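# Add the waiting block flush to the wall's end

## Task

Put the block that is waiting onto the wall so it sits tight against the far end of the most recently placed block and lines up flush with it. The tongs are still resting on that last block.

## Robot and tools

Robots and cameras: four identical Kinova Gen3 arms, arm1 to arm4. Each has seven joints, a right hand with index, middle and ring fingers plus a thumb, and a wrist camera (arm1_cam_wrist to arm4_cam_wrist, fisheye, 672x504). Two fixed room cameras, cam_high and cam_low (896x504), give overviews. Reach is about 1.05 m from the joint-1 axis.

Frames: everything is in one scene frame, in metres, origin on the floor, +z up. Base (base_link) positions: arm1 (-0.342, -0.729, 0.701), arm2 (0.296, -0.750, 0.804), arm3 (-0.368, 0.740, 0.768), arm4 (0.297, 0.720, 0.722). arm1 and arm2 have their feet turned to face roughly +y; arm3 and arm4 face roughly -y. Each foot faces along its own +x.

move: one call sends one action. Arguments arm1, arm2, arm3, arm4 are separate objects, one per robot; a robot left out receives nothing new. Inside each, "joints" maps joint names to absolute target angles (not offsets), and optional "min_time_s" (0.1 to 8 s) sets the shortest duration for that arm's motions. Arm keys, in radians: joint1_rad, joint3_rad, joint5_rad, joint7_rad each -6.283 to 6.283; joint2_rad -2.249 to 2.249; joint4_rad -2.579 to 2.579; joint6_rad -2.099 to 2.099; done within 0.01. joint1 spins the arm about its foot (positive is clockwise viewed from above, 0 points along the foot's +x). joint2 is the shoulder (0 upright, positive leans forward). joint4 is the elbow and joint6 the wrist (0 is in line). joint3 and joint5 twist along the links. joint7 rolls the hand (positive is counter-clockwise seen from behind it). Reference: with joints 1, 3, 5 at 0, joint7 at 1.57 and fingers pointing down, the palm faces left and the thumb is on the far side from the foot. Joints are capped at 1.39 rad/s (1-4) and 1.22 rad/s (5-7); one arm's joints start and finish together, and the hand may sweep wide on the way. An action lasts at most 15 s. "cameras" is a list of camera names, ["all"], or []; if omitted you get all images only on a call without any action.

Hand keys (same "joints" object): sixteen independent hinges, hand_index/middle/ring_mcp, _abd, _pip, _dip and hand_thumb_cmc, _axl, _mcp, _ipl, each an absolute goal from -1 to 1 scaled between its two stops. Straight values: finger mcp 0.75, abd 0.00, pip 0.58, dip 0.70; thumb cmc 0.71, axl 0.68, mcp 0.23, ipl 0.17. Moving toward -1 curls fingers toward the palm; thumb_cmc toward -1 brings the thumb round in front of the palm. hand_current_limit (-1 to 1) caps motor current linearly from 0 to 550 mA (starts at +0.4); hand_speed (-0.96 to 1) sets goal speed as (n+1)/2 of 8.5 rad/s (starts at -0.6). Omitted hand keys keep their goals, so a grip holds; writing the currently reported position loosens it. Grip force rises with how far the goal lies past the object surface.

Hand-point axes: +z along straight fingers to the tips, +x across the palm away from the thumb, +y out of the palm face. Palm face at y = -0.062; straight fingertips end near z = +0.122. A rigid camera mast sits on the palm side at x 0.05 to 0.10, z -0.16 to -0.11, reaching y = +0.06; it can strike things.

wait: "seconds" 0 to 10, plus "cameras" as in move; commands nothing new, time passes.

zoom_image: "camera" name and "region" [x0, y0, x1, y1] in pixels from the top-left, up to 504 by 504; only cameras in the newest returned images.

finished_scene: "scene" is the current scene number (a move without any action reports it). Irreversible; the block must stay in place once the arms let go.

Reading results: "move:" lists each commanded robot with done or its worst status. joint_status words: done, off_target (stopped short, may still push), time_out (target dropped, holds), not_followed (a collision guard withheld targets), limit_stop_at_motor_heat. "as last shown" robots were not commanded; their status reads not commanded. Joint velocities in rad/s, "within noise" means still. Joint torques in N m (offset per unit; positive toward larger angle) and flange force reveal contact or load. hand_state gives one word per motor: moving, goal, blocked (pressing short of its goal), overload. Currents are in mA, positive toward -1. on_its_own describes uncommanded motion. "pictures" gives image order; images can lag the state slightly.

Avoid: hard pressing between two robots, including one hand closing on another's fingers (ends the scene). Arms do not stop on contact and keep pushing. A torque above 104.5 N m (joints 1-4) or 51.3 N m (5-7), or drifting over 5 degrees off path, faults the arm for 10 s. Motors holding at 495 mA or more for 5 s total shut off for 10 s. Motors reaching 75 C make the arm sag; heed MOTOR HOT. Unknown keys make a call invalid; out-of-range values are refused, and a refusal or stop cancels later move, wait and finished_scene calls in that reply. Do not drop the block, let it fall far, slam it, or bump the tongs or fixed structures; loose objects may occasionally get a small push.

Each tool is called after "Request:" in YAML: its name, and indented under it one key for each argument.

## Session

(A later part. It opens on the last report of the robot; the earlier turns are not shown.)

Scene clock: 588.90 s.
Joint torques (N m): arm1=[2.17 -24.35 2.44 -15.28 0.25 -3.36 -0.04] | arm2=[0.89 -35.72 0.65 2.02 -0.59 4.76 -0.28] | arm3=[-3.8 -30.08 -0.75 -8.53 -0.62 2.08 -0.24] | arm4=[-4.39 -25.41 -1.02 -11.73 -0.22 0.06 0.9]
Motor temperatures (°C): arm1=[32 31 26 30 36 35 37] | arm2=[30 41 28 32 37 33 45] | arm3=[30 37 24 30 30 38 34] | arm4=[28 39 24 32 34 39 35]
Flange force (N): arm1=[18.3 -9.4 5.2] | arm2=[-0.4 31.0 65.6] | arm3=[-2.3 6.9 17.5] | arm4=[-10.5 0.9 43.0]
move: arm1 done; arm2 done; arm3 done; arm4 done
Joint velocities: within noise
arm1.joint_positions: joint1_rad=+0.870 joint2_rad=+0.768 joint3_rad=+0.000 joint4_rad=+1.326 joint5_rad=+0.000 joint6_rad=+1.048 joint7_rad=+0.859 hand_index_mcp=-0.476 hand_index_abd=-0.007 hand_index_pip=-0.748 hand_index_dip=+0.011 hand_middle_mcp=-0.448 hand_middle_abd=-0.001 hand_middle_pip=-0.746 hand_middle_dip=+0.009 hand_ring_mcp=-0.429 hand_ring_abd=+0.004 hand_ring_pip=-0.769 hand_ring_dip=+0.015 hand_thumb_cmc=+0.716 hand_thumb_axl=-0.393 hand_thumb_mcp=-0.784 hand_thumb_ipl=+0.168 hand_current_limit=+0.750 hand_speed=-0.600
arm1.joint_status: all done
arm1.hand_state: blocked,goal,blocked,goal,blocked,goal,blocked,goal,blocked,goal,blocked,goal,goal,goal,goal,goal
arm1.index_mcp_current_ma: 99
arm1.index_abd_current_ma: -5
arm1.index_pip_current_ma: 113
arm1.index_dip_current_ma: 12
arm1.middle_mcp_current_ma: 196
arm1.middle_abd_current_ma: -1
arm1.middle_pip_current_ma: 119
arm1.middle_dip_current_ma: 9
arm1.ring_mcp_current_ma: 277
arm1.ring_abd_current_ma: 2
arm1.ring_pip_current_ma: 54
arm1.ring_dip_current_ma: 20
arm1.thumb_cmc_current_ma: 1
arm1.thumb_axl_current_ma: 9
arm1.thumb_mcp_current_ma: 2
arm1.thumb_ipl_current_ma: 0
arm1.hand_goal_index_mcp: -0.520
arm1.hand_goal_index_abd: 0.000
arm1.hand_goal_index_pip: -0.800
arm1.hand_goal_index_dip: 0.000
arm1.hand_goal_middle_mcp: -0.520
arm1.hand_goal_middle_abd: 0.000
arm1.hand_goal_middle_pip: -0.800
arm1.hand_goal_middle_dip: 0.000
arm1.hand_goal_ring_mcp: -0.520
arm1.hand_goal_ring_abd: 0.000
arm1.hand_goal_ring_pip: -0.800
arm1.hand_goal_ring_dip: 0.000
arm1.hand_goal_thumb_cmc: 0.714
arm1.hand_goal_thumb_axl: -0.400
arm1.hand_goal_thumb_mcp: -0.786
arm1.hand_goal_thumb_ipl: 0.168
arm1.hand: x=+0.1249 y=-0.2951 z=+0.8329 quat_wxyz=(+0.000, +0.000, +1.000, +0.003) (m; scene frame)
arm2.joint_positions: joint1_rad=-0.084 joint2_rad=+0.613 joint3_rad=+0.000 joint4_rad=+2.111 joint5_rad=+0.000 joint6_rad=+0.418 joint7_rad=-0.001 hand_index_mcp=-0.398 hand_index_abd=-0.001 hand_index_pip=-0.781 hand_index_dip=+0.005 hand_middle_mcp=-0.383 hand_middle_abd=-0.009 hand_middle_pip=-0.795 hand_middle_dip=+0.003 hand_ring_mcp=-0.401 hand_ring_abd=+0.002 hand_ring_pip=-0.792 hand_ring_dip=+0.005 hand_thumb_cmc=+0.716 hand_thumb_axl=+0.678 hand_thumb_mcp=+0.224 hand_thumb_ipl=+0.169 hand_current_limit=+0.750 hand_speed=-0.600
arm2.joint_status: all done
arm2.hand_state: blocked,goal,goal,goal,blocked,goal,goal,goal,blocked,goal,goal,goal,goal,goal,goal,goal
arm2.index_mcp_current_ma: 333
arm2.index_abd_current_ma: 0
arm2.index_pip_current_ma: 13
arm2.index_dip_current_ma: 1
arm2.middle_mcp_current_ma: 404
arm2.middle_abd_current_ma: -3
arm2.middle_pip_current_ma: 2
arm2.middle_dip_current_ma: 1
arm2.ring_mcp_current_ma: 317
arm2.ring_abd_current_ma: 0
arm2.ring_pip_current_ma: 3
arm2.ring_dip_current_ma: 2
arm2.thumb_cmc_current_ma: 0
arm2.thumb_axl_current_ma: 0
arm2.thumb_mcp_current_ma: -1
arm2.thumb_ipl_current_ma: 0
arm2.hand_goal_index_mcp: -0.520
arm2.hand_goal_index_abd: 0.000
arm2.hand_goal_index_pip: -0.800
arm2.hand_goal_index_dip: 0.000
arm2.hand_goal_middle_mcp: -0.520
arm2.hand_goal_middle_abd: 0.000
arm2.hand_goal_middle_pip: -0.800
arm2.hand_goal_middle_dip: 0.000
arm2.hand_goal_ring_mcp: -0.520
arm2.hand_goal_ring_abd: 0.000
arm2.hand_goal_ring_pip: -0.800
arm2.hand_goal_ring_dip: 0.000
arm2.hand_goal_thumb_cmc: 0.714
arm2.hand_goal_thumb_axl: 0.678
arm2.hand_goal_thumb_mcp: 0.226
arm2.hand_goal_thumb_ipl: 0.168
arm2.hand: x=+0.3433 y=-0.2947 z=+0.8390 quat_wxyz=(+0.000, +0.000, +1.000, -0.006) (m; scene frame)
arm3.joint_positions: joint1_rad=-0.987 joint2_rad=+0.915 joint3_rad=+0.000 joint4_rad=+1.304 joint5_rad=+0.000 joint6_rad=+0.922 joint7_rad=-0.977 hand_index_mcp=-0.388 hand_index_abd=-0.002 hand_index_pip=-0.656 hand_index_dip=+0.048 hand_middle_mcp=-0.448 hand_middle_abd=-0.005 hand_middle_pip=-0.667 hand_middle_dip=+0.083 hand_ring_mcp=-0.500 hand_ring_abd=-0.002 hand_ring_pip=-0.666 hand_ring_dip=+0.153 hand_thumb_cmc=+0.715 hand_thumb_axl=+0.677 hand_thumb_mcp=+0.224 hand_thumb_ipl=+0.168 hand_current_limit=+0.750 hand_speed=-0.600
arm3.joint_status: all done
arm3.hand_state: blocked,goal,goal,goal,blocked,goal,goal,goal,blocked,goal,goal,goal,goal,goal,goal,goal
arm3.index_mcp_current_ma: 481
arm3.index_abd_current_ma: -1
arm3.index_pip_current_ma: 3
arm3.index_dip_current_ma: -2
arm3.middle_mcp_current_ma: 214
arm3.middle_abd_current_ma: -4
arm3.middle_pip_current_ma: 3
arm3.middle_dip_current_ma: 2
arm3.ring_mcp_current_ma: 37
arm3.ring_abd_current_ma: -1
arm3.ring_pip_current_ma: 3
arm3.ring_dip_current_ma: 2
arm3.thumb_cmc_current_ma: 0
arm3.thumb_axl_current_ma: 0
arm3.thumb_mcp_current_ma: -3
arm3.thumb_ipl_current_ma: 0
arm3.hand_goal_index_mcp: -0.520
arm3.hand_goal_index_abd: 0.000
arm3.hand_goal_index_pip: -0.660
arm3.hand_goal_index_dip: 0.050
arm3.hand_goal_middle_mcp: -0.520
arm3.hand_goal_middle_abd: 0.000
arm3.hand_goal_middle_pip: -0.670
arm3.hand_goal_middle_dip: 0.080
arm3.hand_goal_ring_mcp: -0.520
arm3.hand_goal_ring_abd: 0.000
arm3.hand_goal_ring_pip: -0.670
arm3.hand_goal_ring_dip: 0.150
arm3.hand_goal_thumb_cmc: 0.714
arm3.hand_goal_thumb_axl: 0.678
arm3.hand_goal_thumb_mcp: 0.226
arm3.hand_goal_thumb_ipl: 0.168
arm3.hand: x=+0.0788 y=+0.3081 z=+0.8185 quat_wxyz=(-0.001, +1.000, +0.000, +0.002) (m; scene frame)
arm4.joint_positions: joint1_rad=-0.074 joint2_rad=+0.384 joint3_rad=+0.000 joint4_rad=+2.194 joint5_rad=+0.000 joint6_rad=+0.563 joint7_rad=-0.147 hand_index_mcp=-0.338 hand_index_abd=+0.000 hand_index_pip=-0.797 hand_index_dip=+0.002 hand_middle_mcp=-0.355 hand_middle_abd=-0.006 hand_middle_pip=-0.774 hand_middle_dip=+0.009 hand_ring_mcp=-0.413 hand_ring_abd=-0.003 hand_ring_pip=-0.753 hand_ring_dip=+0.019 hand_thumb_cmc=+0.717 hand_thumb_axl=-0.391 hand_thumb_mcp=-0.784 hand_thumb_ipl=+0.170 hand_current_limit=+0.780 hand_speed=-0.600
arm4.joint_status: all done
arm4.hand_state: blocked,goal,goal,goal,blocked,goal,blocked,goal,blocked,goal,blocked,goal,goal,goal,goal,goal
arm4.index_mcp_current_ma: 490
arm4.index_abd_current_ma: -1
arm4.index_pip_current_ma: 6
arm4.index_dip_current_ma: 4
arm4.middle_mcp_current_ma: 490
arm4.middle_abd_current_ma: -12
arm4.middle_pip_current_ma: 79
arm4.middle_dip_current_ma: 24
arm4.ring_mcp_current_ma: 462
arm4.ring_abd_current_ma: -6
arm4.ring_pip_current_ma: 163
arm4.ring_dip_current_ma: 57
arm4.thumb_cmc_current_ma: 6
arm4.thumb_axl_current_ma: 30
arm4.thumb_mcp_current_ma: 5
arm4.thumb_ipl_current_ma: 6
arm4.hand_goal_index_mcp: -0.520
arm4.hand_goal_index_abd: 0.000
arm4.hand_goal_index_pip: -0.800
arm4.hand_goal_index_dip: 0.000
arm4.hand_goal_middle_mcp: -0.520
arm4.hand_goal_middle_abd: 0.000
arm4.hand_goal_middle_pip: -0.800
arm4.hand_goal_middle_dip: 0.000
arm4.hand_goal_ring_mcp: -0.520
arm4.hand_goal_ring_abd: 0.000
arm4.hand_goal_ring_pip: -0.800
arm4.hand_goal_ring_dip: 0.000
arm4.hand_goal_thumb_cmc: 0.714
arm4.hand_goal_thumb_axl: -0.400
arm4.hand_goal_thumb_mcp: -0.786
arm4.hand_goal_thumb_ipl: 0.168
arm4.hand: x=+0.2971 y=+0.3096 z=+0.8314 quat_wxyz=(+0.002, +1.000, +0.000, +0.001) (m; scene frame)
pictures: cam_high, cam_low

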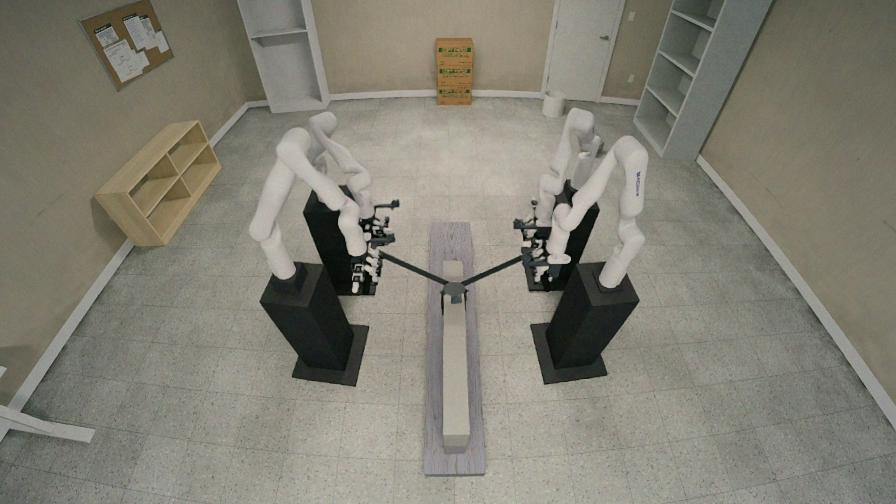

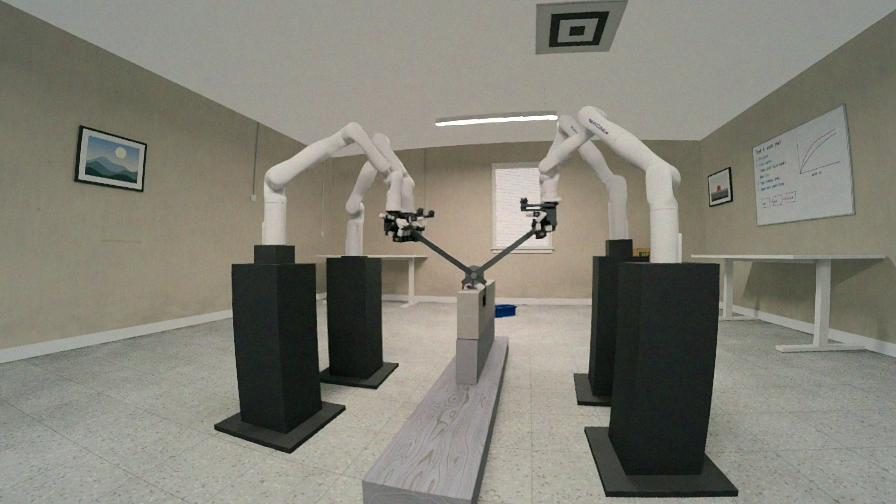

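Request:
move:
  arm1: {"joints": {"joint2_rad": 0.7707, "joint4_rad": 1.328, "joint6_rad": 1.0429}, "min_time_s": 1.5}
  arm2: {"joints": {"joint2_rad": 0.6177, "joint4_rad": 2.1123, "joint6_rad": 0.4116}, "min_time_s": 1.5}
  arm3: {"joints": {"joint2_rad": 0.9179, "joint4_rad": 1.3055, "joint6_rad": 0.9182}, "min_time_s": 1.5}
  arm4: {"joints": {"joint2_rad": 0.3891, "joint4_rad": 2.1967, "joint6_rad": 0.5558}, "min_time_s": 1.5}
  cameras: ["cam_low", "cam_high"]

Request:
zoom_image:
  camera: "cam_low"
  region: [450, 320, 490, 360]

Scene clock: 592.93 s.
Joint torques (N m): arm1=[2.01 -24.09 2.33 -15.64 0.25 -3.72 -0.03] | arm2=[1.08 -35.29 0.87 2.18 -0.54 4.73 -0.27] | arm3=[-3.88 -30.23 -0.83 -8.37 -0.69 2.19 -0.27] | arm4=[-4.33 -25.53 -0.9 -10.99 -0.16 0.41 0.92]
Motor temperatures (°C): arm1=[32 31 26 30 36 35 37] | arm2=[30 41 28 32 37 33 45] | arm3=[30 37 24 30 30 38 34] | arm4=[28 39 24 32 34 39 35]
Flange force (N): arm1=[19.2 -10.5 4.4] | arm2=[0.1 30.5 64.5] | arm3=[-1.9 7.4 17.9] | arm4=[-10.2 2.3 43.8]
move: arm1 done; arm2 done; arm3 done; arm4 done
Joint velocities: within noise
arm1.joint_positions: joint1_rad=+0.870 joint2_rad=+0.771 joint3_rad=+0.000 joint4_rad=+1.328 joint5_rad=+0.000 joint6_rad=+1.043 joint7_rad=+0.859 hand_index_mcp=-0.476 hand_index_abd=-0.007 hand_index_pip=-0.748 hand_index_dip=+0.011 hand_middle_mcp=-0.448 hand_middle_abd=-0.001 hand_middle_pip=-0.746 hand_middle_dip=+0.009 hand_ring_mcp=-0.429 hand_ring_abd=+0.004 hand_ring_pip=-0.769 hand_ring_dip=+0.015 hand_thumb_cmc=+0.716 hand_thumb_axl=-0.393 hand_thumb_mcp=-0.784 hand_thumb_ipl=+0.168 hand_current_limit=+0.750 hand_speed=-0.600
arm1.joint_status: all done
arm1.hand_state: blocked,goal,blocked,goal,blocked,goal,blocked,goal,blocked,goal,blocked,goal,goal,goal,goal,goal
arm1.index_mcp_current_ma: 99
arm1.index_abd_current_ma: -5
arm1.index_pip_current_ma: 113
arm1.index_dip_current_ma: 12
arm1.middle_mcp_current_ma: 196
arm1.middle_abd_current_ma: -1
arm1.middle_pip_current_ma: 119
arm1.middle_dip_current_ma: 9
arm1.ring_mcp_current_ma: 277
arm1.ring_abd_current_ma: 2
arm1.ring_pip_current_ma: 54
arm1.ring_dip_current_ma: 20
arm1.thumb_cmc_current_ma: 1
arm1.thumb_axl_current_ma: 9
arm1.thumb_mcp_current_ma: 2
arm1.thumb_ipl_current_ma: 0
arm1.hand_goal_index_mcp: -0.520
arm1.hand_goal_index_abd: 0.000
arm1.hand_goal_index_pip: -0.800
arm1.hand_goal_index_dip: 0.000
arm1.hand_goal_middle_mcp: -0.520
arm1.hand_goal_middle_abd: 0.000
arm1.hand_goal_middle_pip: -0.800
arm1.hand_goal_middle_dip: 0.000
arm1.hand_goal_ring_mcp: -0.520
arm1.hand_goal_ring_abd: 0.000
arm1.hand_goal_ring_pip: -0.800
arm1.hand_goal_ring_dip: 0.000
arm1.hand_goal_thumb_cmc: 0.714
arm1.hand_goal_thumb_axl: -0.400
arm1.hand_goal_thumb_mcp: -0.786
arm1.hand_goal_thumb_ipl: 0.168
arm1.hand: x=+0.1248 y=-0.2952 z=+0.8309 quat_wxyz=(+0.000, +0.000, +1.000, +0.003) (m; scene frame)
arm2.joint_positions: joint1_rad=-0.084 joint2_rad=+0.618 joint3_rad=+0.000 joint4_rad=+2.112 joint5_rad=+0.000 joint6_rad=+0.412 joint7_rad=-0.001 hand_index_mcp=-0.398 hand_index_abd=-0.001 hand_index_pip=-0.781 hand_index_dip=+0.005 hand_middle_mcp=-0.383 hand_middle_abd=-0.009 hand_middle_pip=-0.795 hand_middle_dip=+0.003 hand_ring_mcp=-0.401 hand_ring_abd=+0.003 hand_ring_pip=-0.792 hand_ring_dip=+0.005 hand_thumb_cmc=+0.716 hand_thumb_axl=+0.678 hand_thumb_mcp=+0.224 hand_thumb_ipl=+0.169 hand_current_limit=+0.750 hand_speed=-0.600
arm2.joint_status: all done
arm2.hand_state: blocked,goal,goal,goal,blocked,goal,goal,goal,blocked,goal,goal,goal,goal,goal,goal,goal
arm2.index_mcp_current_ma: 333
arm2.index_abd_current_ma: 0
arm2.index_pip_current_ma: 13
arm2.index_dip_current_ma: 1
arm2.middle_mcp_current_ma: 404
arm2.middle_abd_current_ma: -3
arm2.middle_pip_current_ma: 2
arm2.middle_dip_current_ma: 1
arm2.ring_mcp_current_ma: 317
arm2.ring_abd_current_ma: 0
arm2.ring_pip_current_ma: 3
arm2.ring_dip_current_ma: 2
arm2.thumb_cmc_current_ma: 0
arm2.thumb_axl_current_ma: 0
arm2.thumb_mcp_current_ma: -1
arm2.thumb_ipl_current_ma: 0
arm2.hand_goal_index_mcp: -0.520
arm2.hand_goal_index_abd: 0.000
arm2.hand_goal_index_pip: -0.800
arm2.hand_goal_index_dip: 0.000
arm2.hand_goal_middle_mcp: -0.520
arm2.hand_goal_middle_abd: 0.000
arm2.hand_goal_middle_pip: -0.800
arm2.hand_goal_middle_dip: 0.000
arm2.hand_goal_ring_mcp: -0.520
arm2.hand_goal_ring_abd: 0.000
arm2.hand_goal_ring_pip: -0.800
arm2.hand_goal_ring_dip: 0.000
arm2.hand_goal_thumb_cmc: 0.714
arm2.hand_goal_thumb_axl: 0.678
arm2.hand_goal_thumb_mcp: 0.226
arm2.hand_goal_thumb_ipl: 0.168
arm2.hand: x=+0.3433 y=-0.2948 z=+0.8371 quat_wxyz=(+0.000, +0.000, +1.000, -0.006) (m; scene frame)
arm3.joint_positions: joint1_rad=-0.987 joint2_rad=+0.918 joint3_rad=+0.000 joint4_rad=+1.305 joint5_rad=+0.000 joint6_rad=+0.918 joint7_rad=-0.977 hand_index_mcp=-0.388 hand_index_abd=-0.002 hand_index_pip=-0.656 hand_index_dip=+0.048 hand_middle_mcp=-0.448 hand_middle_abd=-0.005 hand_middle_pip=-0.667 hand_middle_dip=+0.083 hand_ring_mcp=-0.500 hand_ring_abd=-0.002 hand_ring_pip=-0.666 hand_ring_dip=+0.153 hand_thumb_cmc=+0.715 hand_thumb_axl=+0.677 hand_thumb_mcp=+0.224 hand_thumb_ipl=+0.168 hand_current_limit=+0.750 hand_speed=-0.600
arm3.joint_status: all done
arm3.hand_state: blocked,goal,goal,goal,blocked,goal,goal,goal,blocked,goal,goal,goal,goal,goal,goal,goal
arm3.index_mcp_current_ma: 481
arm3.index_abd_current_ma: -1
arm3.index_pip_current_ma: 3
arm3.index_dip_current_ma: -2
arm3.middle_mcp_current_ma: 214
arm3.middle_abd_current_ma: -4
arm3.middle_pip_current_ma: 3
arm3.middle_dip_current_ma: 2
arm3.ring_mcp_current_ma: 37
arm3.ring_abd_current_ma: -1
arm3.ring_pip_current_ma: 3
arm3.ring_dip_current_ma: 2
arm3.thumb_cmc_current_ma: 0
arm3.thumb_axl_current_ma: 0
arm3.thumb_mcp_current_ma: -3
arm3.thumb_ipl_current_ma: 0
arm3.hand_goal_index_mcp: -0.520
arm3.hand_goal_index_abd: 0.000
arm3.hand_goal_index_pip: -0.660
arm3.hand_goal_index_dip: 0.050
arm3.hand_goal_middle_mcp: -0.520
arm3.hand_goal_middle_abd: 0.000
arm3.hand_goal_middle_pip: -0.670
arm3.hand_goal_middle_dip: 0.080
arm3.hand_goal_ring_mcp: -0.520
arm3.hand_goal_ring_abd: 0.000
arm3.hand_goal_ring_pip: -0.670
arm3.hand_goal_ring_dip: 0.150
arm3.hand_goal_thumb_cmc: 0.714
arm3.hand_goal_thumb_axl: 0.678
arm3.hand_goal_thumb_mcp: 0.226
arm3.hand_goal_thumb_ipl: 0.168
arm3.hand: x=+0.0788 y=+0.3081 z=+0.8165 quat_wxyz=(-0.001, +1.000, +0.000, +0.002) (m; scene frame)
arm4.joint_positions: joint1_rad=-0.074 joint2_rad=+0.389 joint3_rad=+0.000 joint4_rad=+2.197 joint5_rad=+0.000 joint6_rad=+0.556 joint7_rad=-0.147 hand_index_mcp=-0.338 hand_index_abd=+0.000 hand_index_pip=-0.797 hand_index_dip=+0.002 hand_middle_mcp=-0.355 hand_middle_abd=-0.006 hand_middle_pip=-0.774 hand_middle_dip=+0.009 hand_ring_mcp=-0.413 hand_ring_abd=-0.004 hand_ring_pip=-0.753 hand_ring_dip=+0.019 hand_thumb_cmc=+0.717 hand_thumb_axl=-0.391 hand_thumb_mcp=-0.784 hand_thumb_ipl=+0.170 hand_current_limit=+0.780 hand_speed=-0.600
arm4.joint_status: all done
arm4.hand_state: blocked,goal,goal,goal,blocked,goal,blocked,goal,blocked,goal,blocked,goal,goal,goal,goal,goal
arm4.index_mcp_current_ma: 489
arm4.index_abd_current_ma: -1
arm4.index_pip_current_ma: 6
arm4.index_dip_current_ma: 4
arm4.middle_mcp_current_ma: 490
arm4.middle_abd_current_ma: -12
arm4.middle_pip_current_ma: 79
arm4.middle_dip_current_ma: 24
arm4.ring_mcp_current_ma: 462
arm4.ring_abd_current_ma: -6
arm4.ring_pip_current_ma: 163
arm4.ring_dip_current_ma: 57
arm4.thumb_cmc_current_ma: 6
arm4.thumb_axl_current_ma: 30
arm4.thumb_mcp_current_ma: 5
arm4.thumb_ipl_current_ma: 6
arm4.hand_goal_index_mcp: -0.520
arm4.hand_goal_index_abd: 0.000
arm4.hand_goal_index_pip: -0.800
arm4.hand_goal_index_dip: 0.000
arm4.hand_goal_middle_mcp: -0.520
arm4.hand_goal_middle_abd: 0.000
arm4.hand_goal_middle_pip: -0.800
arm4.hand_goal_middle_dip: 0.000
arm4.hand_goal_ring_mcp: -0.520
arm4.hand_goal_ring_abd: 0.000
arm4.hand_goal_ring_pip: -0.800
arm4.hand_goal_ring_dip: 0.000
arm4.hand_goal_thumb_cmc: 0.714
arm4.hand_goal_thumb_axl: -0.400
arm4.hand_goal_thumb_mcp: -0.786
arm4.hand_goal_thumb_ipl: 0.168
arm4.hand: x=+0.2971 y=+0.3097 z=+0.8295 quat_wxyz=(+0.002, +1.000, +0.000, +0.001) (m; scene frame)
pictures: cam_high, cam_low

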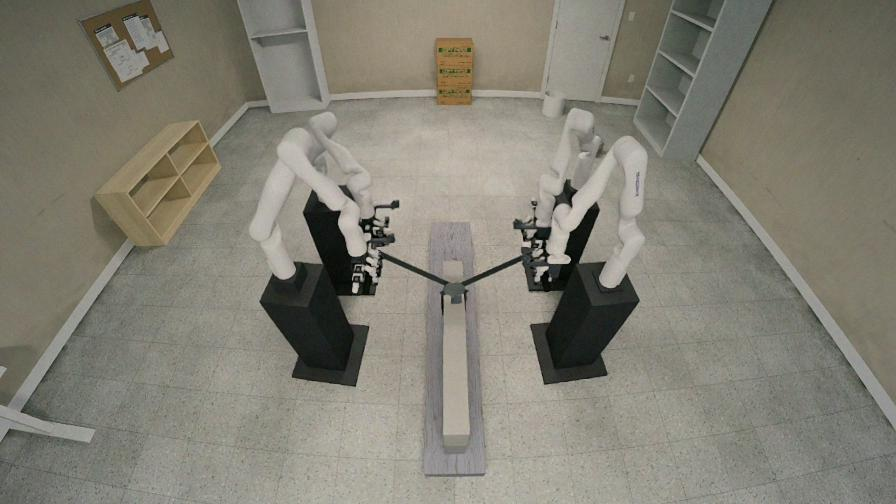

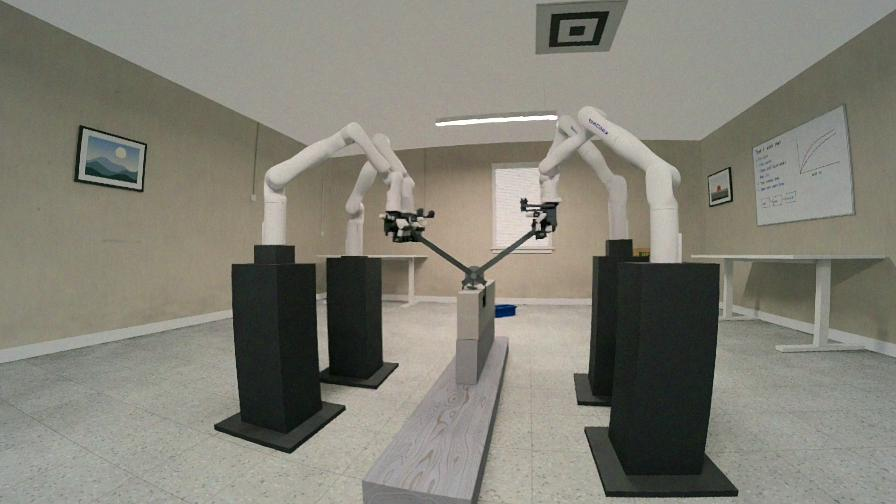

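Scaled by 12.600 from the camera's 896x504 image, which has a finer 1280x720 frame.

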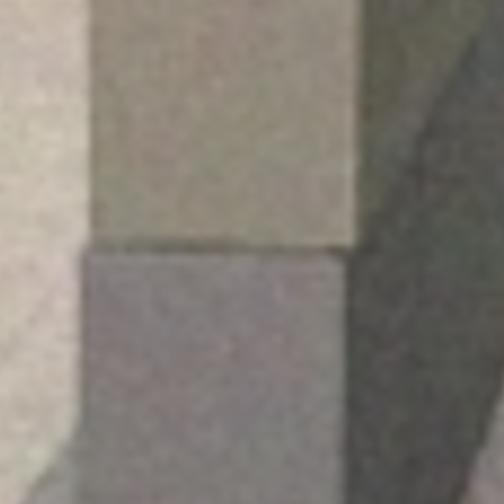

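Request:
move:
  arm1: {"joints": {"joint2_rad": 0.7731, "joint4_rad": 1.3304, "joint6_rad": 1.0381}, "min_time_s": 1.5}
  arm2: {"joints": {"joint2_rad": 0.6227, "joint4_rad": 2.1134, "joint6_rad": 0.4055}, "min_time_s": 1.5}
  arm3: {"joints": {"joint2_rad": 0.9208, "joint4_rad": 1.3067, "joint6_rad": 0.9141}, "min_time_s": 1.5}
  arm4: {"joints": {"joint2_rad": 0.3939, "joint4_rad": 2.1991, "joint6_rad": 0.5486}, "min_time_s": 1.5}
  cameras: ["cam_low", "cam_high"]

Request:
zoom_image:
  camera: "cam_low"
  region: [450, 320, 490, 360]

Request:
zoom_image:
  camera: "cam_high"
  region: [430, 310, 480, 360]

Scene clock: 595.77 s.
Joint torques (N m): arm1=[-0.55 -18.34 0.15 -14.78 -0.64 -4.91 0] | arm2=[-0.47 -27.29 -0.95 0.58 -0.87 2.75 -0.27] | arm3=[-2.97 -25.17 -0.46 -6.33 -0.68 2.02 -0.29] | arm4=[-2.71 -18.74 0.81 -8.71 0.35 0.13 0.71]
Motor temperatures (°C): arm1=[32 31 26 30 36 35 37] | arm2=[30 41 28 32 37 33 45] | arm3=[30 37 24 30 30 38 34] | arm4=[28 39 24 32 34 39 35]
Flange force (N): arm1=[20.8 -17.4 -6.6] | arm2=[-3.3 20.2 39.1] | arm3=[-1.3 5.9 9.0] | arm4=[-6.2 -1.8 23.3]
move: arm1 done; arm2 done; arm3 done; arm4 done
Joint velocities: within noise
arm1.joint_positions: joint1_rad=+0.870 joint2_rad=+0.773 joint3_rad=+0.000 joint4_rad=+1.330 joint5_rad=+0.000 joint6_rad=+1.038 joint7_rad=+0.859 hand_index_mcp=-0.476 hand_index_abd=-0.007 hand_index_pip=-0.748 hand_index_dip=+0.011 hand_middle_mcp=-0.448 hand_middle_abd=-0.001 hand_middle_pip=-0.746 hand_middle_dip=+0.009 hand_ring_mcp=-0.429 hand_ring_abd=+0.004 hand_ring_pip=-0.769 hand_ring_dip=+0.015 hand_thumb_cmc=+0.716 hand_thumb_axl=-0.393 hand_thumb_mcp=-0.784 hand_thumb_ipl=+0.168 hand_current_limit=+0.750 hand_speed=-0.600
arm1.joint_status: all done
arm1.hand_state: blocked,goal,blocked,goal,blocked,goal,blocked,goal,blocked,goal,blocked,goal,goal,goal,goal,goal
arm1.index_mcp_current_ma: 97
arm1.index_abd_current_ma: -5
arm1.index_pip_current_ma: 113
arm1.index_dip_current_ma: 12
arm1.middle_mcp_current_ma: 196
arm1.middle_abd_current_ma: -1
arm1.middle_pip_current_ma: 119
arm1.middle_dip_current_ma: 9
arm1.ring_mcp_current_ma: 277
arm1.ring_abd_current_ma: 2
arm1.ring_pip_current_ma: 54
arm1.ring_dip_current_ma: 20
arm1.thumb_cmc_current_ma: 1
arm1.thumb_axl_current_ma: 9
arm1.thumb_mcp_current_ma: 2
arm1.thumb_ipl_current_ma: 0
arm1.hand_goal_index_mcp: -0.520
arm1.hand_goal_index_abd: 0.000
arm1.hand_goal_index_pip: -0.800
arm1.hand_goal_index_dip: 0.000
arm1.hand_goal_middle_mcp: -0.520
arm1.hand_goal_middle_abd: 0.000
arm1.hand_goal_middle_pip: -0.800
arm1.hand_goal_middle_dip: 0.000
arm1.hand_goal_ring_mcp: -0.520
arm1.hand_goal_ring_abd: 0.000
arm1.hand_goal_ring_pip: -0.800
arm1.hand_goal_ring_dip: 0.000
arm1.hand_goal_thumb_cmc: 0.714
arm1.hand_goal_thumb_axl: -0.400
arm1.hand_goal_thumb_mcp: -0.786
arm1.hand_goal_thumb_ipl: 0.168
arm1.hand: x=+0.1248 y=-0.2952 z=+0.8289 quat_wxyz=(+0.000, +0.000, +1.000, +0.003) (m; scene frame)
arm2.joint_positions: joint1_rad=-0.084 joint2_rad=+0.623 joint3_rad=+0.000 joint4_rad=+2.113 joint5_rad=+0.000 joint6_rad=+0.405 joint7_rad=-0.001 hand_index_mcp=-0.398 hand_index_abd=-0.001 hand_index_pip=-0.779 hand_index_dip=+0.005 hand_middle_mcp=-0.383 hand_middle_abd=-0.009 hand_middle_pip=-0.793 hand_middle_dip=+0.003 hand_ring_mcp=-0.401 hand_ring_abd=+0.002 hand_ring_pip=-0.791 hand_ring_dip=+0.004 hand_thumb_cmc=+0.716 hand_thumb_axl=+0.678 hand_thumb_mcp=+0.224 hand_thumb_ipl=+0.169 hand_current_limit=+0.750 hand_speed=-0.600
arm2.joint_status: all done
arm2.hand_state: blocked,goal,blocked,goal,blocked,goal,goal,goal,blocked,goal,goal,goal,goal,goal,goal,goal
arm2.index_mcp_current_ma: 333
arm2.index_abd_current_ma: 0
arm2.index_pip_current_ma: 15
arm2.index_dip_current_ma: 1
arm2.middle_mcp_current_ma: 404
arm2.middle_abd_current_ma: -3
arm2.middle_pip_current_ma: 2
arm2.middle_dip_current_ma: 1
arm2.ring_mcp_current_ma: 317
arm2.ring_abd_current_ma: 0
arm2.ring_pip_current_ma: 4
arm2.ring_dip_current_ma: 1
arm2.thumb_cmc_current_ma: 0
arm2.thumb_axl_current_ma: 0
arm2.thumb_mcp_current_ma: -1
arm2.thumb_ipl_current_ma: 0
arm2.hand_goal_index_mcp: -0.520
arm2.hand_goal_index_abd: 0.000
arm2.hand_goal_index_pip: -0.800
arm2.hand_goal_index_dip: 0.000
arm2.hand_goal_middle_mcp: -0.520
arm2.hand_goal_middle_abd: 0.000
arm2.hand_goal_middle_pip: -0.800
arm2.hand_goal_middle_dip: 0.000
arm2.hand_goal_ring_mcp: -0.520
arm2.hand_goal_ring_abd: 0.000
arm2.hand_goal_ring_pip: -0.800
arm2.hand_goal_ring_dip: 0.000
arm2.hand_goal_thumb_cmc: 0.714
arm2.hand_goal_thumb_axl: 0.678
arm2.hand_goal_thumb_mcp: 0.226
arm2.hand_goal_thumb_ipl: 0.168
arm2.hand: x=+0.3433 y=-0.2949 z=+0.8351 quat_wxyz=(+0.000, +0.000, +1.000, -0.006) (m; scene frame)
arm3.joint_positions: joint1_rad=-0.987 joint2_rad=+0.921 joint3_rad=+0.000 joint4_rad=+1.307 joint5_rad=+0.000 joint6_rad=+0.914 joint7_rad=-0.977 hand_index_mcp=-0.400 hand_index_abd=-0.003 hand_index_pip=-0.656 hand_index_dip=+0.048 hand_middle_mcp=-0.458 hand_middle_abd=-0.005 hand_middle_pip=-0.667 hand_middle_dip=+0.083 hand_ring_mcp=-0.500 hand_ring_abd=-0.002 hand_ring_pip=-0.664 hand_ring_dip=+0.153 hand_thumb_cmc=+0.715 hand_thumb_axl=+0.677 hand_thumb_mcp=+0.224 hand_thumb_ipl=+0.168 hand_current_limit=+0.750 hand_speed=-0.600
arm3.joint_status: all done
arm3.hand_state: blocked,goal,goal,goal,blocked,goal,goal,goal,blocked,goal,goal,goal,goal,goal,goal,goal
arm3.index_mcp_current_ma: 434
arm3.index_abd_current_ma: -2
arm3.index_pip_current_ma: 3
arm3.index_dip_current_ma: -2
arm3.middle_mcp_current_ma: 177
arm3.middle_abd_current_ma: -4
arm3.middle_pip_current_ma: 3
arm3.middle_dip_current_ma: 2
arm3.ring_mcp_current_ma: 37
arm3.ring_abd_current_ma: -1
arm3.ring_pip_current_ma: 6
arm3.ring_dip_current_ma: 2
arm3.thumb_cmc_current_ma: 0
arm3.thumb_axl_current_ma: 0
arm3.thumb_mcp_current_ma: -3
arm3.thumb_ipl_current_ma: 0
arm3.hand_goal_index_mcp: -0.520
arm3.hand_goal_index_abd: 0.000
arm3.hand_goal_index_pip: -0.660
arm3.hand_goal_index_dip: 0.050
arm3.hand_goal_middle_mcp: -0.520
arm3.hand_goal_middle_abd: 0.000
arm3.hand_goal_middle_pip: -0.670
arm3.hand_goal_middle_dip: 0.080
arm3.hand_goal_ring_mcp: -0.520
arm3.hand_goal_ring_abd: 0.000
arm3.hand_goal_ring_pip: -0.670
arm3.hand_goal_ring_dip: 0.150
arm3.hand_goal_thumb_cmc: 0.714
arm3.hand_goal_thumb_axl: 0.678
arm3.hand_goal_thumb_mcp: 0.226
arm3.hand_goal_thumb_ipl: 0.168
arm3.hand: x=+0.0788 y=+0.3081 z=+0.8145 quat_wxyz=(-0.001, +1.000, +0.000, +0.002) (m; scene frame)
arm4.joint_positions: joint1_rad=-0.074 joint2_rad=+0.394 joint3_rad=+0.000 joint4_rad=+2.199 joint5_rad=+0.000 joint6_rad=+0.549 joint7_rad=-0.147 hand_index_mcp=-0.345 hand_index_abd=+0.000 hand_index_pip=-0.797 hand_index_dip=+0.002 hand_middle_mcp=-0.356 hand_middle_abd=-0.002 hand_middle_pip=-0.774 hand_middle_dip=+0.009 hand_ring_mcp=-0.414 hand_ring_abd=-0.001 hand_ring_pip=-0.753 hand_ring_dip=+0.019 hand_thumb_cmc=+0.717 hand_thumb_axl=-0.391 hand_thumb_mcp=-0.784 hand_thumb_ipl=+0.170 hand_current_limit=+0.780 hand_speed=-0.600
arm4.joint_status: all done
arm4.hand_state: blocked,goal,goal,goal,blocked,goal,blocked,goal,blocked,goal,blocked,goal,goal,goal,goal,goal
arm4.index_mcp_current_ma: 489
arm4.index_abd_current_ma: 0
arm4.index_pip_current_ma: 6
arm4.index_dip_current_ma: 4
arm4.middle_mcp_current_ma: 489
arm4.middle_abd_current_ma: -3
arm4.middle_pip_current_ma: 79
arm4.middle_dip_current_ma: 24
arm4.ring_mcp_current_ma: 459
arm4.ring_abd_current_ma: -1
arm4.ring_pip_current_ma: 163
arm4.ring_dip_current_ma: 57
arm4.thumb_cmc_current_ma: 6
arm4.thumb_axl_current_ma: 30
arm4.thumb_mcp_current_ma: 5
arm4.thumb_ipl_current_ma: 6
arm4.hand_goal_index_mcp: -0.520
arm4.hand_goal_index_abd: 0.000
arm4.hand_goal_index_pip: -0.800
arm4.hand_goal_index_dip: 0.000
arm4.hand_goal_middle_mcp: -0.520
arm4.hand_goal_middle_abd: 0.000
arm4.hand_goal_middle_pip: -0.800
arm4.hand_goal_middle_dip: 0.000
arm4.hand_goal_ring_mcp: -0.520
arm4.hand_goal_ring_abd: 0.000
arm4.hand_goal_ring_pip: -0.800
arm4.hand_goal_ring_dip: 0.000
arm4.hand_goal_thumb_cmc: 0.714
arm4.hand_goal_thumb_axl: -0.400
arm4.hand_goal_thumb_mcp: -0.786
arm4.hand_goal_thumb_ipl: 0.168
arm4.hand: x=+0.2971 y=+0.3097 z=+0.8275 quat_wxyz=(+0.002, +1.000, +0.000, +0.001) (m; scene frame)
pictures: cam_high, cam_low

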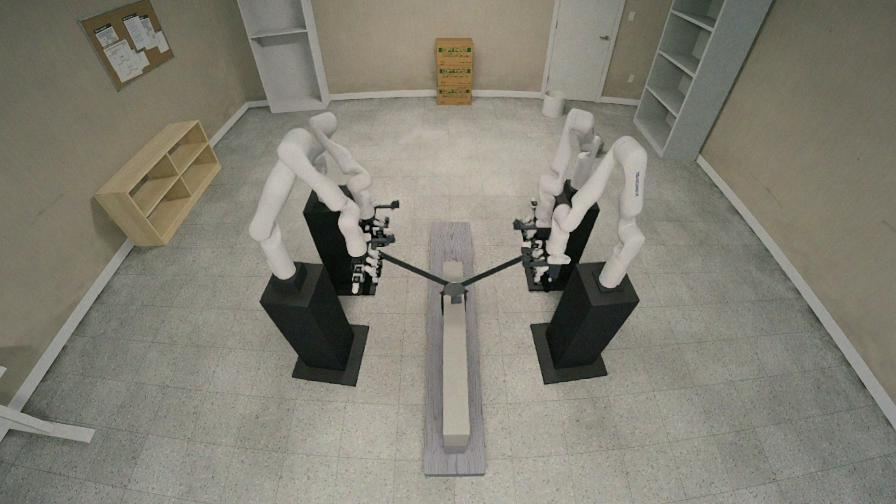

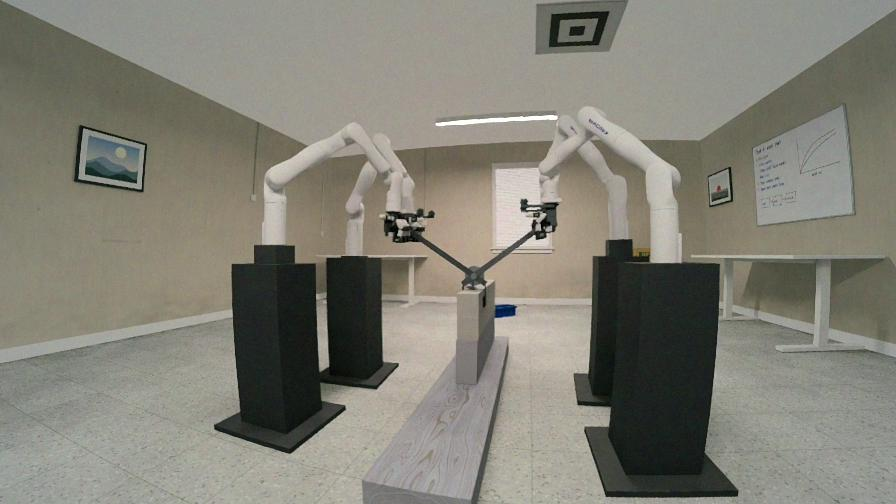

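Scaled by 12.600 from the camera's 896x504 image, which has a finer 1280x720 frame.

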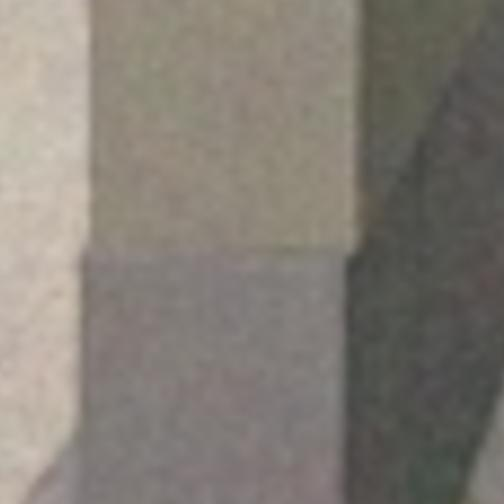

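Scaled by 10.080 from the camera's 896x504 image, which has a finer 1280x720 frame.

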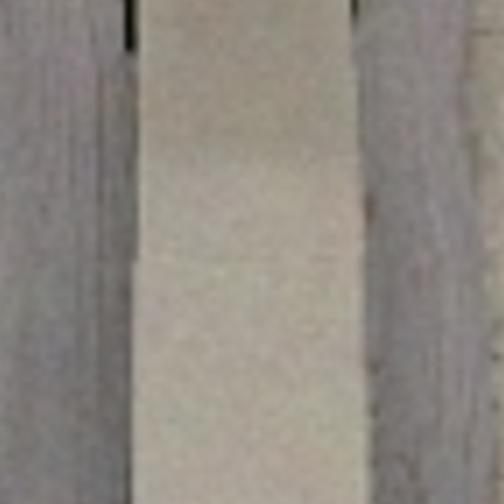

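Request:
move:
  arm1: {"joints": {"joint1_rad": 0.8757, "joint2_rad": 0.7754, "joint4_rad": 1.3481, "joint6_rad": 1.0181, "joint7_rad": 0.8644}, "min_time_s": 1.5}
  arm2: {"joints": {"joint1_rad": -0.0842, "joint2_rad": 0.6342, "joint4_rad": 2.1296, "joint6_rad": 0.3778, "joint7_rad": -0.0008}, "min_time_s": 1.5}
  arm3: {"joints": {"joint1_rad": -0.9936, "joint2_rad": 0.9252, "joint4_rad": 1.3208, "joint6_rad": 0.8956, "joint7_rad": -0.9837}, "min_time_s": 1.5}
  arm4: {"joints": {"joint1_rad": -0.0763, "joint2_rad": 0.4034, "joint4_rad": 2.2186, "joint6_rad": 0.5197, "joint7_rad": -0.1486}, "min_time_s": 1.5}
  cameras: ["cam_low", "cam_high"]

Request:
zoom_image:
  camera: "cam_low"
  region: [440, 250, 510, 360]

Request:
zoom_image:
  camera: "cam_high"
  region: [420, 270, 490, 360]

Scene clock: 610.00 s.
Joint torques (N m): arm1=[0.13 -18.07 0.59 -12.77 -0.23 -3.13 0.38] | arm2=[-2.04 -20.28 -2.88 3.12 -1.07 3.13 -0.13] | arm3=[-5.64 -23.39 -2.93 -4.31 -1.55 2.86 -0.22] | arm4=[-1.41 -17.05 1.93 -2.46 0.24 3.21 0.37]
Motor temperatures (°C): arm1=[32 31 26 30 36 35 37] | arm2=[30 40 28 31 37 33 45] | arm3=[30 37 24 30 30 38 34] | arm4=[28 38 24 32 34 39 35]
Flange force (N): arm1=[18.8 -13.3 -5.1] | arm2=[-7.2 18.8 21.9] | arm3=[-1.2 11.5 7.2] | arm4=[-2.7 8.6 24.2]
move: arm1 done; arm2 done; arm3 done; arm4 done
Joint velocities: within noise
arm1.joint_positions: joint1_rad=+0.876 joint2_rad=+0.775 joint3_rad=+0.000 joint4_rad=+1.348 joint5_rad=+0.000 joint6_rad=+1.018 joint7_rad=+0.864 hand_index_mcp=-0.480 hand_index_abd=-0.006 hand_index_pip=-0.748 hand_index_dip=+0.011 hand_middle_mcp=-0.448 hand_middle_abd=-0.001 hand_middle_pip=-0.746 hand_middle_dip=+0.009 hand_ring_mcp=-0.429 hand_ring_abd=+0.003 hand_ring_pip=-0.769 hand_ring_dip=+0.015 hand_thumb_cmc=+0.716 hand_thumb_axl=-0.393 hand_thumb_mcp=-0.784 hand_thumb_ipl=+0.168 hand_current_limit=+0.750 hand_speed=-0.600
arm1.joint_status: all done
arm1.hand_state: blocked,goal,blocked,goal,blocked,goal,blocked,goal,blocked,goal,blocked,goal,goal,goal,goal,goal
arm1.index_mcp_current_ma: 85
arm1.index_abd_current_ma: -4
arm1.index_pip_current_ma: 113
arm1.index_dip_current_ma: 12
arm1.middle_mcp_current_ma: 196
arm1.middle_abd_current_ma: -1
arm1.middle_pip_current_ma: 119
arm1.middle_dip_current_ma: 9
arm1.ring_mcp_current_ma: 277
arm1.ring_abd_current_ma: 2
arm1.ring_pip_current_ma: 54
arm1.ring_dip_current_ma: 20
arm1.thumb_cmc_current_ma: 1
arm1.thumb_axl_current_ma: 9
arm1.thumb_mcp_current_ma: 2
arm1.thumb_ipl_current_ma: 0
arm1.hand_goal_index_mcp: -0.520
arm1.hand_goal_index_abd: 0.000
arm1.hand_goal_index_pip: -0.800
arm1.hand_goal_index_dip: 0.000
arm1.hand_goal_middle_mcp: -0.520
arm1.hand_goal_middle_abd: 0.000
arm1.hand_goal_middle_pip: -0.800
arm1.hand_goal_middle_dip: 0.000
arm1.hand_goal_ring_mcp: -0.520
arm1.hand_goal_ring_abd: 0.000
arm1.hand_goal_ring_pip: -0.800
arm1.hand_goal_ring_dip: 0.000
arm1.hand_goal_thumb_cmc: 0.714
arm1.hand_goal_thumb_axl: -0.400
arm1.hand_goal_thumb_mcp: -0.786
arm1.hand_goal_thumb_ipl: 0.168
arm1.hand: x=+0.1249 y=-0.2994 z=+0.8228 quat_wxyz=(+0.000, +0.000, +1.000, +0.003) (m; scene frame)
arm2.joint_positions: joint1_rad=-0.084 joint2_rad=+0.634 joint3_rad=+0.000 joint4_rad=+2.130 joint5_rad=+0.000 joint6_rad=+0.378 joint7_rad=-0.001 hand_index_mcp=-0.411 hand_index_abd=-0.004 hand_index_pip=-0.773 hand_index_dip=+0.005 hand_middle_mcp=-0.390 hand_middle_abd=-0.009 hand_middle_pip=-0.790 hand_middle_dip=+0.003 hand_ring_mcp=-0.406 hand_ring_abd=+0.001 hand_ring_pip=-0.786 hand_ring_dip=+0.004 hand_thumb_cmc=+0.716 hand_thumb_axl=+0.678 hand_thumb_mcp=+0.224 hand_thumb_ipl=+0.169 hand_current_limit=+0.750 hand_speed=-0.600
arm2.joint_status: all done
arm2.hand_state: blocked,goal,blocked,goal,blocked,goal,goal,goal,blocked,goal,goal,goal,goal,goal,goal,goal
arm2.index_mcp_current_ma: 273
arm2.index_abd_current_ma: -1
arm2.index_pip_current_ma: 23
arm2.index_dip_current_ma: 1
arm2.middle_mcp_current_ma: 366
arm2.middle_abd_current_ma: -3
arm2.middle_pip_current_ma: 5
arm2.middle_dip_current_ma: 1
arm2.ring_mcp_current_ma: 297
arm2.ring_abd_current_ma: 0
arm2.ring_pip_current_ma: 8
arm2.ring_dip_current_ma: 1
arm2.thumb_cmc_current_ma: 0
arm2.thumb_axl_current_ma: 0
arm2.thumb_mcp_current_ma: -1
arm2.thumb_ipl_current_ma: 0
arm2.hand_goal_index_mcp: -0.520
arm2.hand_goal_index_abd: 0.000
arm2.hand_goal_index_pip: -0.800
arm2.hand_goal_index_dip: 0.000
arm2.hand_goal_middle_mcp: -0.520
arm2.hand_goal_middle_abd: 0.000
arm2.hand_goal_middle_pip: -0.800
arm2.hand_goal_middle_dip: 0.000
arm2.hand_goal_ring_mcp: -0.520
arm2.hand_goal_ring_abd: 0.000
arm2.hand_goal_ring_pip: -0.800
arm2.hand_goal_ring_dip: 0.000
arm2.hand_goal_thumb_cmc: 0.714
arm2.hand_goal_thumb_axl: 0.678
arm2.hand_goal_thumb_mcp: 0.226
arm2.hand_goal_thumb_ipl: 0.168
arm2.hand: x=+0.3433 y=-0.2991 z=+0.8290 quat_wxyz=(+0.000, +0.000, +1.000, -0.006) (m; scene frame)
arm3.joint_positions: joint1_rad=-0.994 joint2_rad=+0.925 joint3_rad=+0.000 joint4_rad=+1.321 joint5_rad=+0.000 joint6_rad=+0.896 joint7_rad=-0.984 hand_index_mcp=-0.412 hand_index_abd=-0.004 hand_index_pip=-0.656 hand_index_dip=+0.048 hand_middle_mcp=-0.467 hand_middle_abd=-0.006 hand_middle_pip=-0.663 hand_middle_dip=+0.083 hand_ring_mcp=-0.500 hand_ring_abd=-0.010 hand_ring_pip=-0.648 hand_ring_dip=+0.153 hand_thumb_cmc=+0.715 hand_thumb_axl=+0.677 hand_thumb_mcp=+0.224 hand_thumb_ipl=+0.168 hand_current_limit=+0.750 hand_speed=-0.600
arm3.joint_status: all done
arm3.hand_state: blocked,goal,goal,goal,blocked,goal,goal,goal,blocked,goal,blocked,goal,goal,goal,goal,goal
arm3.index_mcp_current_ma: 375
arm3.index_abd_current_ma: -3
arm3.index_pip_current_ma: 3
arm3.index_dip_current_ma: -2
arm3.middle_mcp_current_ma: 140
arm3.middle_abd_current_ma: -5
arm3.middle_pip_current_ma: 8
arm3.middle_dip_current_ma: 2
arm3.ring_mcp_current_ma: 37
arm3.ring_abd_current_ma: -11
arm3.ring_pip_current_ma: 37
arm3.ring_dip_current_ma: 2
arm3.thumb_cmc_current_ma: 0
arm3.thumb_axl_current_ma: 0
arm3.thumb_mcp_current_ma: -3
arm3.thumb_ipl_current_ma: 0
arm3.hand_goal_index_mcp: -0.520
arm3.hand_goal_index_abd: 0.000
arm3.hand_goal_index_pip: -0.660
arm3.hand_goal_index_dip: 0.050
arm3.hand_goal_middle_mcp: -0.520
arm3.hand_goal_middle_abd: 0.000
arm3.hand_goal_middle_pip: -0.670
arm3.hand_goal_middle_dip: 0.080
arm3.hand_goal_ring_mcp: -0.520
arm3.hand_goal_ring_abd: 0.000
arm3.hand_goal_ring_pip: -0.670
arm3.hand_goal_ring_dip: 0.150
arm3.hand_goal_thumb_cmc: 0.714
arm3.hand_goal_thumb_axl: 0.678
arm3.hand_goal_thumb_mcp: 0.226
arm3.hand_goal_thumb_ipl: 0.168
arm3.hand: x=+0.0789 y=+0.3125 z=+0.8085 quat_wxyz=(-0.001, +1.000, +0.000, +0.002) (m; scene frame)
arm4.joint_positions: joint1_rad=-0.076 joint2_rad=+0.403 joint3_rad=+0.000 joint4_rad=+2.219 joint5_rad=+0.000 joint6_rad=+0.520 joint7_rad=-0.149 hand_index_mcp=-0.351 hand_index_abd=-0.001 hand_index_pip=-0.797 hand_index_dip=+0.002 hand_middle_mcp=-0.360 hand_middle_abd=-0.003 hand_middle_pip=-0.774 hand_middle_dip=+0.009 hand_ring_mcp=-0.417 hand_ring_abd=-0.003 hand_ring_pip=-0.753 hand_ring_dip=+0.019 hand_thumb_cmc=+0.717 hand_thumb_axl=-0.391 hand_thumb_mcp=-0.784 hand_thumb_ipl=+0.170 hand_current_limit=+0.780 hand_speed=-0.600
arm4.joint_status: all done
arm4.hand_state: blocked,goal,goal,goal,blocked,goal,blocked,goal,blocked,goal,blocked,goal,goal,goal,goal,goal
arm4.index_mcp_current_ma: 490
arm4.index_abd_current_ma: -1
arm4.index_pip_current_ma: 6
arm4.index_dip_current_ma: 4
arm4.middle_mcp_current_ma: 489
arm4.middle_abd_current_ma: -6
arm4.middle_pip_current_ma: 79
arm4.middle_dip_current_ma: 24
arm4.ring_mcp_current_ma: 446
arm4.ring_abd_current_ma: -6
arm4.ring_pip_current_ma: 163
arm4.ring_dip_current_ma: 57
arm4.thumb_cmc_current_ma: 6
arm4.thumb_axl_current_ma: 30
arm4.thumb_mcp_current_ma: 5
arm4.thumb_ipl_current_ma: 6
arm4.hand_goal_index_mcp: -0.520
arm4.hand_goal_index_abd: 0.000
arm4.hand_goal_index_pip: -0.800
arm4.hand_goal_index_dip: 0.000
arm4.hand_goal_middle_mcp: -0.520
arm4.hand_goal_middle_abd: 0.000
arm4.hand_goal_middle_pip: -0.800
arm4.hand_goal_middle_dip: 0.000
arm4.hand_goal_ring_mcp: -0.520
arm4.hand_goal_ring_abd: 0.000
arm4.hand_goal_ring_pip: -0.800
arm4.hand_goal_ring_dip: 0.000
arm4.hand_goal_thumb_cmc: 0.714
arm4.hand_goal_thumb_axl: -0.400
arm4.hand_goal_thumb_mcp: -0.786
arm4.hand_goal_thumb_ipl: 0.168
arm4.hand: x=+0.2972 y=+0.3139 z=+0.8213 quat_wxyz=(+0.002, +1.000, +0.000, +0.001) (m; scene frame)
pictures: cam_high, cam_low

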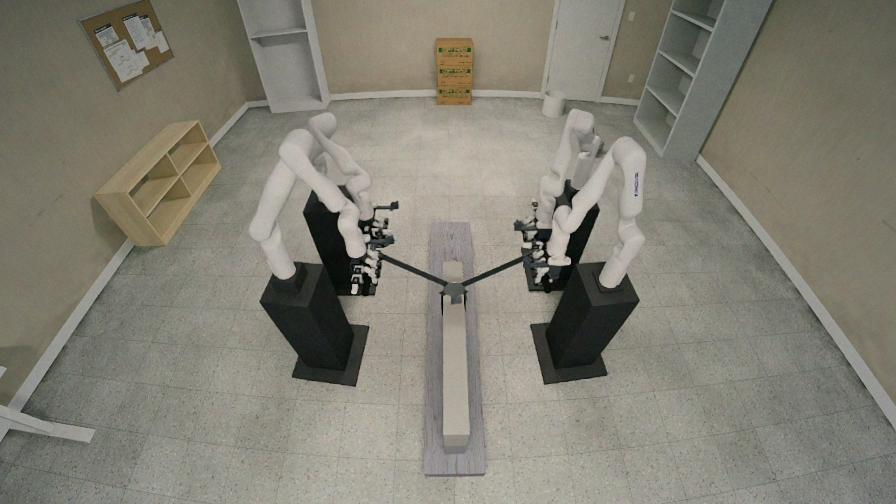

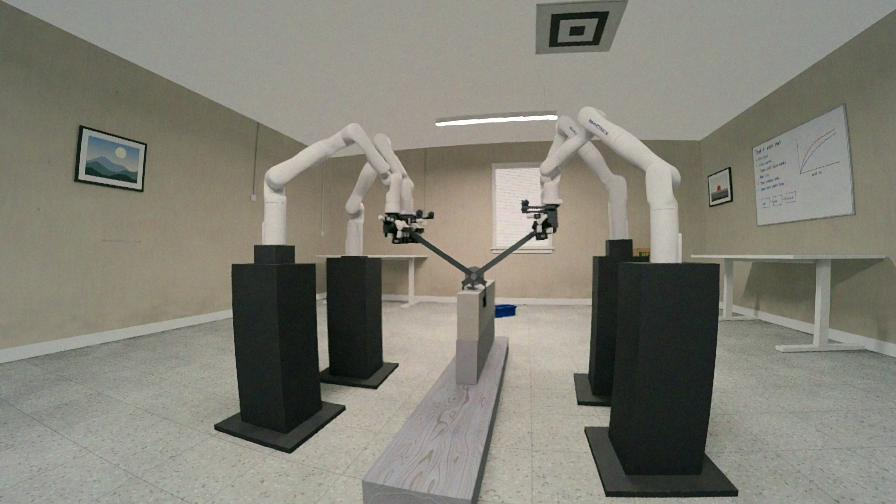

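Scaled by 4.582 from the camera's 896x504 image, which has a finer 1280x720 frame.

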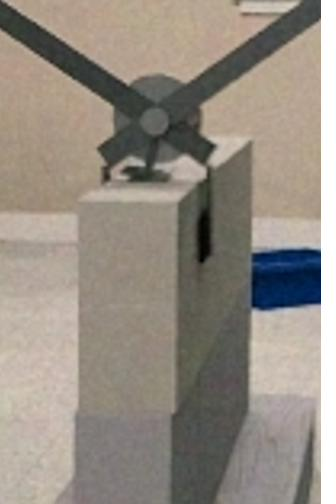

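Scaled by 5.600 from the camera's 896x504 image, which has a finer 1280x720 frame.

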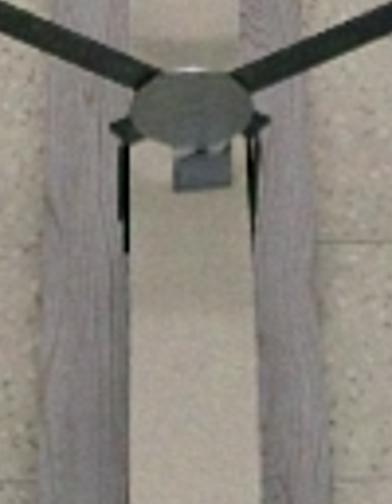

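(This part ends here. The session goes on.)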